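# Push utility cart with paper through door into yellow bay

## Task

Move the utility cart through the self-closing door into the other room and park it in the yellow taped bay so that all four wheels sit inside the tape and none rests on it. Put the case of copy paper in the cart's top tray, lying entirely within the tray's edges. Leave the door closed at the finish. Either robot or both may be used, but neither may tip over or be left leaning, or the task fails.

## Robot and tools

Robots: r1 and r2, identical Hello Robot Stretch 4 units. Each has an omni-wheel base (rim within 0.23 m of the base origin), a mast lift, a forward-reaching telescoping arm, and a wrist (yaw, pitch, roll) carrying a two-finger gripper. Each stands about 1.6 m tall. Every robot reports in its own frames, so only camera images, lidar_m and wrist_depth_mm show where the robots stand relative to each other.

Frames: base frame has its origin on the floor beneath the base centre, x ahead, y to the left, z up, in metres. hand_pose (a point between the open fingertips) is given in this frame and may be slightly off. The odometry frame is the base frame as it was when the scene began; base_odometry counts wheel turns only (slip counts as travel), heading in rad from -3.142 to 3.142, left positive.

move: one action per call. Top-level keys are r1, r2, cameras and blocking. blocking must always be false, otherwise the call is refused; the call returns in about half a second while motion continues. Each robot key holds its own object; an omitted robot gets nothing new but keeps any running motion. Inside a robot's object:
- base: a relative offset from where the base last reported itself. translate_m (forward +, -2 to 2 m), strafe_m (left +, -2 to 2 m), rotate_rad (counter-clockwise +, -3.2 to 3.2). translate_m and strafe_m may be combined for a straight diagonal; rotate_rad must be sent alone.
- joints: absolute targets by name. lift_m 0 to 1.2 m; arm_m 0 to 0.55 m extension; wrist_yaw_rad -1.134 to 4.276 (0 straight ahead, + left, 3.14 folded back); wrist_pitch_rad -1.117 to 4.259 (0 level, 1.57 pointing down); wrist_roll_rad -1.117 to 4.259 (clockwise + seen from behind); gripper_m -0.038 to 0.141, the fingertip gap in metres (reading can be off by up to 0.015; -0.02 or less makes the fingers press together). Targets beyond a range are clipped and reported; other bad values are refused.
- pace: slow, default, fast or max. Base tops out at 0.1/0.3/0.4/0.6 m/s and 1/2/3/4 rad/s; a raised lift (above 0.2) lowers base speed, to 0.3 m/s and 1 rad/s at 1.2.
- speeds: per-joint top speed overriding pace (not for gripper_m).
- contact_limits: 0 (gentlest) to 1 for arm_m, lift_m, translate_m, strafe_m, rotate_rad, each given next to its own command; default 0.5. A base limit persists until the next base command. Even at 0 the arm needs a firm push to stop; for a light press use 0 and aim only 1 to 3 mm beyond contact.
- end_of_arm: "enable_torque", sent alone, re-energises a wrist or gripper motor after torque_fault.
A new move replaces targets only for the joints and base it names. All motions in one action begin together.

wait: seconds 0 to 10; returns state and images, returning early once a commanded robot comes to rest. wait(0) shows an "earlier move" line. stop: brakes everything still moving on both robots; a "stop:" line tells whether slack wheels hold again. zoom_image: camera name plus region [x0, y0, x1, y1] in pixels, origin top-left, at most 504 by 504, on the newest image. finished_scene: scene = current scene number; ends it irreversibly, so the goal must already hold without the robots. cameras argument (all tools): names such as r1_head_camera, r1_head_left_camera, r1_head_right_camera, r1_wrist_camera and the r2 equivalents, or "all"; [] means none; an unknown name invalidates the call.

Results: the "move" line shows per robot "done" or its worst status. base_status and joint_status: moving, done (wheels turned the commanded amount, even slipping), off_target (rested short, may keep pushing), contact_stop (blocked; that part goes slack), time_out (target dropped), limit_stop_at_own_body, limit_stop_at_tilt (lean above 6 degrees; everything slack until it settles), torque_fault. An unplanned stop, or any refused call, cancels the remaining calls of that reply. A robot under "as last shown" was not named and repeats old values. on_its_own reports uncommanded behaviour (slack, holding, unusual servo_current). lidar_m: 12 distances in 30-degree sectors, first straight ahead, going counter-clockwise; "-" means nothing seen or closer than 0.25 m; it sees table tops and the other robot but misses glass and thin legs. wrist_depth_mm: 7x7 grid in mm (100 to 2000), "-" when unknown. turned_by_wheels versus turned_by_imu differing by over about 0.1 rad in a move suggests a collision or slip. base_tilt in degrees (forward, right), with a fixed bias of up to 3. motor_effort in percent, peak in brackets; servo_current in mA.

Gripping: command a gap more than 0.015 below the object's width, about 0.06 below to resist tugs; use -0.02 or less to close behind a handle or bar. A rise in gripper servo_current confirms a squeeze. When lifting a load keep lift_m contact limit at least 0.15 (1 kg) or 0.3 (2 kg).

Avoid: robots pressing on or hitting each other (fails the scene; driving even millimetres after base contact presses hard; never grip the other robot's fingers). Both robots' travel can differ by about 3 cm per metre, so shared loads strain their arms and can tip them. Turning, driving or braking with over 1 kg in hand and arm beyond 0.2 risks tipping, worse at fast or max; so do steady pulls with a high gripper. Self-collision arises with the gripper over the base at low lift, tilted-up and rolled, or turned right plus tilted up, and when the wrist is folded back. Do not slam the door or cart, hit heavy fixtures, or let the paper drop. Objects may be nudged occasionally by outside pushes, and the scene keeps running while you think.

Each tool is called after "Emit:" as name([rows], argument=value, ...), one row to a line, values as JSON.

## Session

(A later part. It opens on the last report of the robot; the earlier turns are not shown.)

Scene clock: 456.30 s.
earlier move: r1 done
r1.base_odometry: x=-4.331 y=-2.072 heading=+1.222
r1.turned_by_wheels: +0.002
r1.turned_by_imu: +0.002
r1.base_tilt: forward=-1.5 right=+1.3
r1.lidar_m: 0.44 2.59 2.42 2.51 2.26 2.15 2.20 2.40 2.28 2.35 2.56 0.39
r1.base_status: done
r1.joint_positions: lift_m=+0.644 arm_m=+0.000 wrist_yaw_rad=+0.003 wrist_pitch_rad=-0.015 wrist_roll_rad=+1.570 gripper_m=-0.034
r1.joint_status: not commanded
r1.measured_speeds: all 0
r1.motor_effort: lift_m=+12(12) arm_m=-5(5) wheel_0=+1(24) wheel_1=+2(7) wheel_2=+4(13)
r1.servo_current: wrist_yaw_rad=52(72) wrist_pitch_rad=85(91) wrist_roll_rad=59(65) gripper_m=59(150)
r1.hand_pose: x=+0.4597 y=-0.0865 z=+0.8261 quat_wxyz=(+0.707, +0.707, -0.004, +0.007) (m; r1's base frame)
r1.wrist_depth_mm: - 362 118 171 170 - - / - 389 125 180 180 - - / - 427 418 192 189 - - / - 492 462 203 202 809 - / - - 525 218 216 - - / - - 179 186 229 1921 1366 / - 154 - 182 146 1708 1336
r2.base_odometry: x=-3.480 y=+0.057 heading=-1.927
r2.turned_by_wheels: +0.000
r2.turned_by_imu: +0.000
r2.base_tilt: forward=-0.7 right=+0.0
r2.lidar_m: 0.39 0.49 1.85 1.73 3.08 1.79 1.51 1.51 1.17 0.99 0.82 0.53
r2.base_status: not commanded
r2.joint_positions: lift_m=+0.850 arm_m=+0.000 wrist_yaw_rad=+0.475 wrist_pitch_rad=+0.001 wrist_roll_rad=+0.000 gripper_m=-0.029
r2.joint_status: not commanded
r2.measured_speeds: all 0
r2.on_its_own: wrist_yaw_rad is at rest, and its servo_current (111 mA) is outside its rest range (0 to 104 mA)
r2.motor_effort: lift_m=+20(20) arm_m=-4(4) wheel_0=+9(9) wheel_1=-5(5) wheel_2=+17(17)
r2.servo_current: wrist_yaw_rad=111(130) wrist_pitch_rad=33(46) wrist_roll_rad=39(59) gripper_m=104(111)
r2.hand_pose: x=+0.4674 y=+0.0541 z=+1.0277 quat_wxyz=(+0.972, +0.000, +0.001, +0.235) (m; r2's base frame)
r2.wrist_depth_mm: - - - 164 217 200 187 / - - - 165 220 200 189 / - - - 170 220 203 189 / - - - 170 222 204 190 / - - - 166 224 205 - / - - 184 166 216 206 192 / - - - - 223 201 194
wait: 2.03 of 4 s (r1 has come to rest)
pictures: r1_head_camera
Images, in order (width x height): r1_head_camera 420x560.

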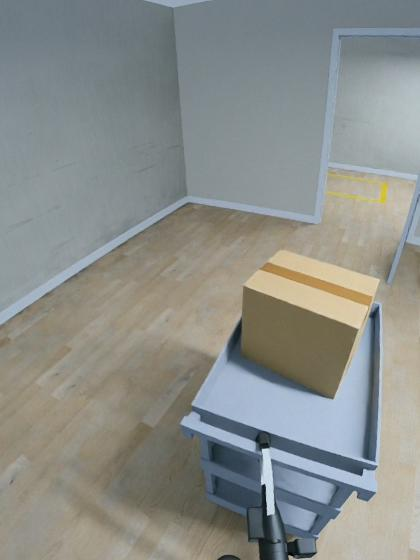

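Emit:
move(blocking=false, r1={"base":{"rotate_rad":-0.4},"pace":"slow"}, cameras=[])

Emit:
wait(seconds=4, cameras=["r1_head_camera"])

Scene clock: 461.37 s.
move: r1 moving
r1.base_odometry: x=-4.331 y=-2.072 heading=+1.096
r1.turned_by_wheels: -0.125
r1.turned_by_imu: -0.125
r1.base_tilt: forward=-1.6 right=+1.3
r1.lidar_m: 0.41 0.47 2.41 2.42 2.39 2.13 2.16 2.53 2.27 2.30 2.81 0.39
r1.base_status: rotate_rad moving
r1.joint_positions: lift_m=+0.644 arm_m=+0.000 wrist_yaw_rad=+0.010 wrist_pitch_rad=-0.016 wrist_roll_rad=+1.570 gripper_m=-0.034
r1.joint_status: not commanded
r1.measured_speeds: translate_m=+0.001 strafe_m=-0.003 rotate_rad=-0.487 lift_m=+0.000 arm_m=+0.000 wrist_yaw_rad=+0.000 wrist_pitch_rad=-0.002 wrist_roll_rad=+0.000
r1.motor_effort: lift_m=+12(12) arm_m=-5(5) wheel_0=+14(19) wheel_1=+6(8) wheel_2=+10(13)
r1.servo_current: wrist_yaw_rad=65(78) wrist_pitch_rad=78(91) wrist_roll_rad=46(65) gripper_m=65(72)
r1.hand_pose: x=+0.4602 y=-0.0845 z=+0.8262 quat_wxyz=(+0.707, +0.707, -0.002, +0.009) (m; r1's base frame)
r1.wrist_depth_mm: - - - 183 182 - - / - 389 384 191 191 - - / - 418 413 199 198 - - / - 462 445 206 206 - - / - 504 484 218 216 - - / - - 179 195 224 - - / - 154 - 176 148 1661 1397
r2.base_odometry: x=-3.480 y=+0.057 heading=-1.927
r2.turned_by_wheels: +0.000
r2.turned_by_imu: +0.001
r2.base_tilt: forward=-0.6 right=+0.0
r2.lidar_m: 0.39 0.48 1.84 1.71 3.07 1.78 1.50 1.51 1.15 0.98 0.81 0.52
r2.base_status: not commanded
r2.joint_positions: lift_m=+0.850 arm_m=+0.000 wrist_yaw_rad=+0.475 wrist_pitch_rad=+0.001 wrist_roll_rad=+0.000 gripper_m=-0.029
r2.joint_status: not commanded
r2.measured_speeds: all 0
r2.motor_effort: lift_m=+20(20) arm_m=-4(4) wheel_0=+9(9) wheel_1=-5(5) wheel_2=+16(17)
r2.servo_current: wrist_yaw_rad=117(124) wrist_pitch_rad=39(46) wrist_roll_rad=59(59) gripper_m=104(104)
r2.hand_pose: x=+0.4674 y=+0.0541 z=+1.0277 quat_wxyz=(+0.972, +0.000, +0.001, +0.235) (m; r2's base frame)
r2.wrist_depth_mm: - - - 164 218 200 189 / - - - 164 220 200 189 / - - - 170 220 202 190 / - - - 170 223 203 190 / - - - 166 224 204 - / - - 184 167 217 206 192 / - - - - 224 201 193
pictures: none
No camera images: "cameras" was empty.

Scene clock: 462.43 s.
earlier move: r1 done
r1.base_odometry: x=-4.331 y=-2.072 heading=+0.822
r1.turned_by_wheels: -0.274
r1.turned_by_imu: -0.275
r1.base_tilt: forward=-1.6 right=+1.2
r1.lidar_m: 0.34 0.33 2.51 2.41 2.61 2.19 2.14 2.32 2.34 2.30 2.44 0.45
r1.base_status: done
r1.joint_positions: lift_m=+0.644 arm_m=+0.000 wrist_yaw_rad=+0.003 wrist_pitch_rad=-0.016 wrist_roll_rad=+1.570 gripper_m=-0.034
r1.joint_status: not commanded
r1.measured_speeds: all 0
r1.motor_effort: lift_m=+12(12) arm_m=+4(5) wheel_0=+5(19) wheel_1=+2(8) wheel_2=-1(13)
r1.servo_current: wrist_yaw_rad=72(78) wrist_pitch_rad=91(98) wrist_roll_rad=65(65) gripper_m=65(72)
r1.hand_pose: x=+0.4594 y=-0.0867 z=+0.8263 quat_wxyz=(+0.707, +0.707, -0.005, +0.007) (m; r1's base frame)
r1.wrist_depth_mm: - - - - 277 1618 1205 / - - - 259 262 1921 1255 / - - - 249 249 - - / - - 445 240 240 - - / - 452 449 233 233 - - / - 452 179 188 224 - - / - 155 445 178 155 - -
r2.base_odometry: x=-3.480 y=+0.057 heading=-1.927
r2.turned_by_wheels: +0.000
r2.turned_by_imu: +0.000
r2.base_tilt: forward=-0.6 right=+0.1
r2.lidar_m: 0.39 0.47 1.90 1.69 3.09 1.75 1.49 1.51 1.17 1.00 0.85 0.53
r2.base_status: not commanded
r2.joint_positions: lift_m=+0.850 arm_m=+0.000 wrist_yaw_rad=+0.475 wrist_pitch_rad=+0.001 wrist_roll_rad=+0.000 gripper_m=-0.029
r2.joint_status: not commanded
r2.measured_speeds: all 0
r2.on_its_own: wrist_yaw_rad is at rest, and its servo_current (117 mA) is outside its rest range (0 to 104 mA)
r2.motor_effort: lift_m=+20(20) arm_m=-4(4) wheel_0=+9(9) wheel_1=-5(5) wheel_2=+17(17)
r2.servo_current: wrist_yaw_rad=117(124) wrist_pitch_rad=46(46) wrist_roll_rad=52(59) gripper_m=98(111)
r2.hand_pose: x=+0.4674 y=+0.0541 z=+1.0277 quat_wxyz=(+0.972, +0.000, +0.001, +0.235) (m; r2's base frame)
r2.wrist_depth_mm: - - - 164 218 200 187 / - - - 164 220 202 188 / - - - 170 221 202 189 / - - - 170 222 203 190 / - - - 166 224 205 - / - - 184 167 216 205 193 / - - - - 224 201 193
wait: 1.07 of 4 s (r1 has come to rest)
pictures: r1_head_camera
Images, in order (width x height): r1_head_camera 420x560.

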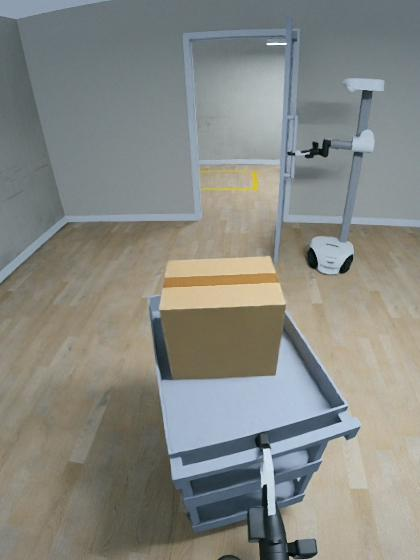

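Emit:
move(blocking=false, r1={"base":{"strafe_m":0.17}}, cameras=[])

Emit:
wait(seconds=4, cameras=["r1_head_camera"])

Scene clock: 481.77 s.
move: r1 moving
r1.base_odometry: x=-4.358 y=-2.047 heading=+0.821
r1.turned_by_wheels: -0.001
r1.turned_by_imu: -0.002
r1.base_tilt: forward=-1.6 right=+1.3
r1.lidar_m: 0.32 0.39 2.46 2.36 2.57 2.18 2.15 2.33 2.36 2.33 2.46 0.45
r1.base_status: strafe_m moving
r1.joint_positions: lift_m=+0.644 arm_m=+0.000 wrist_yaw_rad=-0.005 wrist_pitch_rad=-0.016 wrist_roll_rad=+1.570 gripper_m=-0.034
r1.joint_status: not commanded
r1.measured_speeds: translate_m=-0.002 strafe_m=+0.140 rotate_rad=+0.004 lift_m=+0.000 arm_m=+0.000 wrist_yaw_rad=-0.036 wrist_pitch_rad=+0.000 wrist_roll_rad=+0.000
r1.motor_effort: lift_m=+12(12) arm_m=-1(4) wheel_0=-15(17) wheel_1=+8(10) wheel_2=+0(1)
r1.servo_current: wrist_yaw_rad=39(65) wrist_pitch_rad=91(91) wrist_roll_rad=46(59) gripper_m=52(59)
r1.hand_pose: x=+0.4589 y=-0.0888 z=+0.8264 quat_wxyz=(+0.707, +0.707, -0.007, +0.004) (m; r1's base frame)
r1.wrist_depth_mm: - - - - 293 307 1138 / - - - 263 272 1863 1336 / - - - 254 258 - - / - - - 244 245 - - / - 455 452 233 232 - - / - 452 179 186 223 - - / - 153 439 216 156 - -
r2.base_odometry: x=-3.480 y=+0.057 heading=-1.927
r2.turned_by_wheels: +0.000
r2.turned_by_imu: +0.003
r2.base_tilt: forward=-0.7 right=+0.0
r2.lidar_m: 0.39 0.49 1.90 1.71 3.05 1.77 1.51 1.50 1.16 0.97 0.80 0.52
r2.base_status: not commanded
r2.joint_positions: lift_m=+0.850 arm_m=+0.000 wrist_yaw_rad=+0.475 wrist_pitch_rad=+0.001 wrist_roll_rad=+0.000 gripper_m=-0.029
r2.joint_status: not commanded
r2.measured_speeds: all 0
r2.motor_effort: lift_m=+20(20) arm_m=-4(4) wheel_0=+8(9) wheel_1=-5(5) wheel_2=+16(17)
r2.servo_current: wrist_yaw_rad=130(130) wrist_pitch_rad=33(39) wrist_roll_rad=52(52) gripper_m=111(111)
r2.hand_pose: x=+0.4674 y=+0.0541 z=+1.0277 quat_wxyz=(+0.972, +0.000, +0.001, +0.235) (m; r2's base frame)
r2.wrist_depth_mm: - - - 164 218 199 187 / - - - 164 220 200 189 / - - - 169 220 202 190 / - - - 170 222 203 190 / - - - 166 224 205 - / - - 184 167 216 206 193 / - - - - 224 201 193
pictures: none
No camera images: "cameras" was empty.

Scene clock: 483.10 s.
earlier move: r1 done
r1.base_odometry: x=-4.456 y=-1.956 heading=+0.821
r1.turned_by_wheels: +0.000
r1.turned_by_imu: +0.000
r1.base_tilt: forward=-1.6 right=+1.2
r1.lidar_m: 0.37 3.02 2.33 2.23 2.43 2.17 2.14 2.31 2.51 2.44 2.60 0.44
r1.base_status: done
r1.joint_positions: lift_m=+0.644 arm_m=+0.000 wrist_yaw_rad=-0.007 wrist_pitch_rad=-0.016 wrist_roll_rad=+1.570 gripper_m=-0.034
r1.joint_status: not commanded
r1.measured_speeds: all 0
r1.motor_effort: lift_m=+12(12) arm_m=+4(4) wheel_0=-3(19) wheel_1=-1(10) wheel_2=-7(8)
r1.servo_current: wrist_yaw_rad=72(85) wrist_pitch_rad=85(91) wrist_roll_rad=46(65) gripper_m=59(65)
r1.hand_pose: x=+0.4586 y=-0.0895 z=+0.8264 quat_wxyz=(+0.707, +0.707, -0.008, +0.003) (m; r1's base frame)
r1.wrist_depth_mm: - - - 236 236 1808 1308 / - - - 234 235 - - / - - - 231 230 - - / - 449 445 229 229 - - / - 455 449 227 225 - - / - 469 179 185 223 - - / - 154 477 179 155 - -
r2.base_odometry: x=-3.480 y=+0.057 heading=-1.927
r2.turned_by_wheels: +0.000
r2.turned_by_imu: +0.000
r2.base_tilt: forward=-0.6 right=+0.1
r2.lidar_m: 0.40 0.48 1.87 1.74 3.03 1.76 1.50 1.51 1.15 0.99 0.80 0.51
r2.base_status: not commanded
r2.joint_positions: lift_m=+0.850 arm_m=+0.000 wrist_yaw_rad=+0.475 wrist_pitch_rad=+0.001 wrist_roll_rad=+0.000 gripper_m=-0.029
r2.joint_status: not commanded
r2.measured_speeds: all 0
r2.on_its_own: wrist_yaw_rad is at rest, and its servo_current (117 mA) is outside its rest range (0 to 104 mA)
r2.motor_effort: lift_m=+20(20) arm_m=-4(4) wheel_0=+8(9) wheel_1=-4(5) wheel_2=+17(17)
r2.servo_current: wrist_yaw_rad=117(130) wrist_pitch_rad=39(46) wrist_roll_rad=46(59) gripper_m=104(111)
r2.hand_pose: x=+0.4674 y=+0.0541 z=+1.0277 quat_wxyz=(+0.972, +0.000, +0.001, +0.235) (m; r2's base frame)
r2.wrist_depth_mm: - - - 164 217 200 187 / - - - 164 220 201 189 / - - - 170 221 202 190 / - - - 170 222 203 191 / - - - 166 224 205 - / - - 185 166 216 205 193 / - - - - 224 201 193
wait: 1.33 of 4 s (r1 has come to rest)
pictures: r1_head_camera
Images, in order (width x height): r1_head_camera 420x560.

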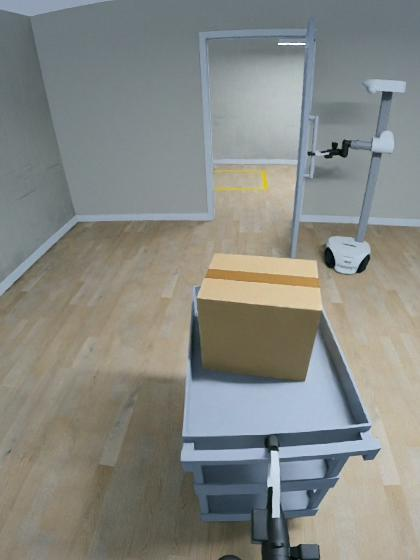

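Emit:
move(blocking=false, r1={"base":{"strafe_m":0.08}}, cameras=[])

Emit:
wait(seconds=3, cameras=[])

Emit:
move(blocking=false, r1={"base":{"translate_m":0.4,"strafe_m":-0.03}}, cameras=[])

Emit:
wait(seconds=4, cameras=["r1_head_camera"])

Scene clock: 492.00 s.
move: r1 moving
r1.base_odometry: x=-4.482 y=-1.931 heading=+0.820
r1.turned_by_wheels: -0.001
r1.turned_by_imu: -0.004
r1.base_tilt: forward=-1.6 right=+1.3
r1.lidar_m: 0.38 2.99 2.31 2.20 2.41 2.17 2.12 2.30 2.53 2.48 2.65 0.43
r1.base_status: strafe_m moving
r1.joint_positions: lift_m=+0.644 arm_m=+0.000 wrist_yaw_rad=-0.009 wrist_pitch_rad=-0.016 wrist_roll_rad=+1.570 gripper_m=-0.034
r1.joint_status: not commanded
r1.measured_speeds: translate_m=+0.001 strafe_m=+0.140 rotate_rad=-0.002 lift_m=+0.000 arm_m=+0.000 wrist_yaw_rad=+0.000 wrist_pitch_rad=+0.000 wrist_roll_rad=+0.000
r1.motor_effort: lift_m=+12(12) arm_m=+4(4) wheel_0=-15(18) wheel_1=+7(9) wheel_2=-8(8)
r1.servo_current: wrist_yaw_rad=59(78) wrist_pitch_rad=91(91) wrist_roll_rad=65(65) gripper_m=59(59)
r1.hand_pose: x=+0.4584 y=-0.0900 z=+0.8264 quat_wxyz=(+0.707, +0.707, -0.009, +0.003) (m; r1's base frame)
r1.wrist_depth_mm: - - - 232 231 1921 1255 / - - - 230 230 - - / - - 436 229 229 - - / - 449 445 228 226 - - / - 459 455 226 225 - - / - 473 179 185 223 - - / - 154 484 222 156 591 -
r2.base_odometry: x=-3.480 y=+0.057 heading=-1.927
r2.turned_by_wheels: +0.000
r2.turned_by_imu: +0.001
r2.base_tilt: forward=-0.7 right=+0.0
r2.lidar_m: 0.40 0.50 1.89 1.74 3.09 1.76 1.50 1.49 1.18 0.98 0.81 0.54
r2.base_status: not commanded
r2.joint_positions: lift_m=+0.850 arm_m=+0.000 wrist_yaw_rad=+0.475 wrist_pitch_rad=+0.001 wrist_roll_rad=+0.000 gripper_m=-0.029
r2.joint_status: not commanded
r2.measured_speeds: all 0
r2.motor_effort: lift_m=+20(20) arm_m=-4(4) wheel_0=+9(9) wheel_1=-5(5) wheel_2=+17(17)
r2.servo_current: wrist_yaw_rad=117(117) wrist_pitch_rad=39(46) wrist_roll_rad=39(52) gripper_m=111(111)
r2.hand_pose: x=+0.4674 y=+0.0541 z=+1.0277 quat_wxyz=(+0.972, +0.000, +0.001, +0.235) (m; r2's base frame)
r2.wrist_depth_mm: - - - 164 219 200 187 / - - - 164 220 201 189 / - - - 170 220 202 190 / - - - 170 223 204 190 / - - - 166 224 204 - / - - 185 167 216 206 193 / - - - - 223 202 194
pictures: none
No camera images: "cameras" was empty.

Scene clock: 492.83 s.
earlier move: r1 done
r1.base_odometry: x=-4.514 y=-1.902 heading=+0.820
r1.turned_by_wheels: +0.001
r1.turned_by_imu: +0.001
r1.base_tilt: forward=-1.6 right=+1.3
r1.lidar_m: 0.40 2.94 2.25 2.15 2.37 2.17 2.10 2.30 2.57 2.54 2.69 0.42
r1.base_status: done
r1.joint_positions: lift_m=+0.644 arm_m=+0.000 wrist_yaw_rad=-0.009 wrist_pitch_rad=-0.016 wrist_roll_rad=+1.570 gripper_m=-0.034
r1.joint_status: not commanded
r1.measured_speeds: all 0
r1.motor_effort: lift_m=+12(12) arm_m=+4(4) wheel_0=-5(18) wheel_1=+1(9) wheel_2=-4(8)
r1.servo_current: wrist_yaw_rad=65(78) wrist_pitch_rad=85(98) wrist_roll_rad=52(65) gripper_m=52(65)
r1.hand_pose: x=+0.4584 y=-0.0900 z=+0.8264 quat_wxyz=(+0.707, +0.707, -0.009, +0.003) (m; r1's base frame)
r1.wrist_depth_mm: - - - 217 216 1921 - / - - - 220 218 - - / - 433 424 221 220 - - / - 452 439 222 221 - - / - 466 459 224 223 - - / - 492 179 187 224 - - / - 154 - 151 156 615 -
r2.base_odometry: x=-3.480 y=+0.057 heading=-1.927
r2.turned_by_wheels: +0.000
r2.turned_by_imu: +0.000
r2.base_tilt: forward=-0.7 right=+0.1
r2.lidar_m: 0.41 0.49 1.85 1.74 3.07 1.76 1.52 1.50 1.16 0.98 0.80 0.52
r2.base_status: not commanded
r2.joint_positions: lift_m=+0.850 arm_m=+0.000 wrist_yaw_rad=+0.475 wrist_pitch_rad=+0.001 wrist_roll_rad=+0.000 gripper_m=-0.029
r2.joint_status: not commanded
r2.measured_speeds: all 0
r2.on_its_own: wrist_yaw_rad is at rest, and its servo_current (111 mA) is outside its rest range (0 to 104 mA)
r2.motor_effort: lift_m=+20(20) arm_m=-4(4) wheel_0=+9(9) wheel_1=-5(5) wheel_2=+16(17)
r2.servo_current: wrist_yaw_rad=111(124) wrist_pitch_rad=33(46) wrist_roll_rad=46(59) gripper_m=104(111)
r2.hand_pose: x=+0.4674 y=+0.0541 z=+1.0277 quat_wxyz=(+0.972, +0.000, +0.001, +0.235) (m; r2's base frame)
r2.wrist_depth_mm: - - - 164 217 200 187 / - - - 164 220 201 188 / - - - 170 220 202 190 / - - - 170 222 203 191 / - - - 166 224 206 - / - - 184 167 216 206 192 / - - - - 223 200 194
wait: 0.83 of 3 s (r1 has come to rest)
pictures: none
No camera images: "cameras" was empty.

Scene clock: 493.33 s.
move: r1 moving
r1.base_odometry: x=-4.491 y=-1.880 heading=+0.820
r1.turned_by_wheels: +0.000
r1.turned_by_imu: +0.000
r1.base_tilt: forward=-1.6 right=+1.3
r1.lidar_m: 0.38 2.92 2.25 2.16 2.34 2.20 2.15 2.33 2.58 2.53 2.70 0.43
r1.base_status: translate_m moving; strafe_m moving
r1.joint_positions: lift_m=+0.644 arm_m=+0.000 wrist_yaw_rad=-0.009 wrist_pitch_rad=-0.016 wrist_roll_rad=+1.570 gripper_m=-0.034
r1.joint_status: not commanded
r1.measured_speeds: translate_m=+0.120 strafe_m=-0.008 rotate_rad=-0.001 lift_m=+0.000 arm_m=+0.000 wrist_yaw_rad=+0.000 wrist_pitch_rad=+0.000 wrist_roll_rad=+0.000
r1.motor_effort: lift_m=+12(12) arm_m=+4(4) wheel_0=+9(9) wheel_1=+3(7) wheel_2=-15(18)
r1.servo_current: wrist_yaw_rad=52(78) wrist_pitch_rad=85(91) wrist_roll_rad=52(65) gripper_m=52(59)
r1.hand_pose: x=+0.4584 y=-0.0900 z=+0.8264 quat_wxyz=(+0.707, +0.707, -0.009, +0.003) (m; r1's base frame)
r1.wrist_depth_mm: - - - 217 216 1921 - / - - - 220 217 - - / - 430 424 220 219 - - / - 445 439 221 220 - - / - 469 455 223 222 - - / - 488 177 183 224 - - / - 150 - 177 155 1537 -
r2.base_odometry: x=-3.480 y=+0.057 heading=-1.927
r2.turned_by_wheels: +0.000
r2.turned_by_imu: +0.000
r2.base_tilt: forward=-0.7 right=+0.0
r2.lidar_m: 0.38 0.50 1.83 1.72 3.12 1.78 1.50 1.51 1.17 0.99 0.84 0.53
r2.base_status: not commanded
r2.joint_positions: lift_m=+0.850 arm_m=+0.000 wrist_yaw_rad=+0.475 wrist_pitch_rad=+0.001 wrist_roll_rad=+0.000 gripper_m=-0.029
r2.joint_status: not commanded
r2.measured_speeds: all 0
r2.motor_effort: lift_m=+20(20) arm_m=-3(4) wheel_0=+8(9) wheel_1=-5(5) wheel_2=+17(17)
r2.servo_current: wrist_yaw_rad=104(124) wrist_pitch_rad=39(46) wrist_roll_rad=46(52) gripper_m=98(111)
r2.hand_pose: x=+0.4674 y=+0.0541 z=+1.0277 quat_wxyz=(+0.972, +0.000, +0.001, +0.235) (m; r2's base frame)
r2.wrist_depth_mm: - - - 164 218 200 187 / - - - 164 220 202 189 / - - - 170 221 202 189 / - - - 170 223 203 190 / - - - 166 224 205 - / - - 184 167 216 206 192 / - - - - 224 201 193
pictures: none
No camera images: "cameras" was empty.

Scene clock: 495.67 s.
earlier move: r1 done
r1.base_odometry: x=-4.220 y=-1.629 heading=+0.821
r1.turned_by_wheels: +0.001
r1.turned_by_imu: +0.007
r1.base_tilt: forward=-1.6 right=+1.2
r1.lidar_m: 0.39 0.43 2.23 2.18 2.29 2.59 2.51 2.74 2.58 2.54 2.71 0.42
r1.base_status: done
r1.joint_positions: lift_m=+0.644 arm_m=+0.000 wrist_yaw_rad=+0.002 wrist_pitch_rad=-0.016 wrist_roll_rad=+1.570 gripper_m=-0.034
r1.joint_status: not commanded
r1.measured_speeds: all 0
r1.motor_effort: lift_m=+12(12) arm_m=-4(4) wheel_0=+7(15) wheel_1=+2(9) wheel_2=+4(18)
r1.servo_current: wrist_yaw_rad=46(78) wrist_pitch_rad=91(98) wrist_roll_rad=39(65) gripper_m=59(65)
r1.hand_pose: x=+0.4595 y=-0.0868 z=+0.8264 quat_wxyz=(+0.707, +0.707, -0.005, +0.006) (m; r1's base frame)
r1.wrist_depth_mm: - - - 213 211 1921 - / - - - 215 214 - - / - 427 424 217 217 - - / - 445 439 220 220 - - / - 473 462 224 223 - - / - - 181 186 224 - - / - 160 - 178 156 1708 -
r2.base_odometry: x=-3.480 y=+0.057 heading=-1.927
r2.turned_by_wheels: +0.000
r2.turned_by_imu: +0.000
r2.base_tilt: forward=-0.6 right=+0.0
r2.lidar_m: 0.39 0.51 1.42 1.49 3.05 1.72 1.52 1.48 1.18 0.99 0.80 0.51
r2.base_status: not commanded
r2.joint_positions: lift_m=+0.850 arm_m=+0.000 wrist_yaw_rad=+0.475 wrist_pitch_rad=+0.001 wrist_roll_rad=+0.000 gripper_m=-0.029
r2.joint_status: not commanded
r2.measured_speeds: all 0
r2.on_its_own: wrist_yaw_rad is at rest, and its servo_current (117 mA) is outside its rest range (0 to 104 mA)
r2.motor_effort: lift_m=+20(20) arm_m=-4(4) wheel_0=+9(9) wheel_1=-5(5) wheel_2=+17(17)
r2.servo_current: wrist_yaw_rad=117(130) wrist_pitch_rad=39(46) wrist_roll_rad=52(65) gripper_m=111(111)
r2.hand_pose: x=+0.4674 y=+0.0541 z=+1.0277 quat_wxyz=(+0.972, +0.000, +0.001, +0.235) (m; r2's base frame)
r2.wrist_depth_mm: - - - 163 218 200 187 / - - - 164 220 200 189 / - - - 170 221 202 190 / - - - 170 222 204 191 / - - - 166 224 204 - / - - 185 167 216 205 193 / - - - - 223 201 193
wait: 2.33 of 4 s (r1 has come to rest)
pictures: r1_head_camera
Images, in order (width x height): r1_head_camera 420x560.

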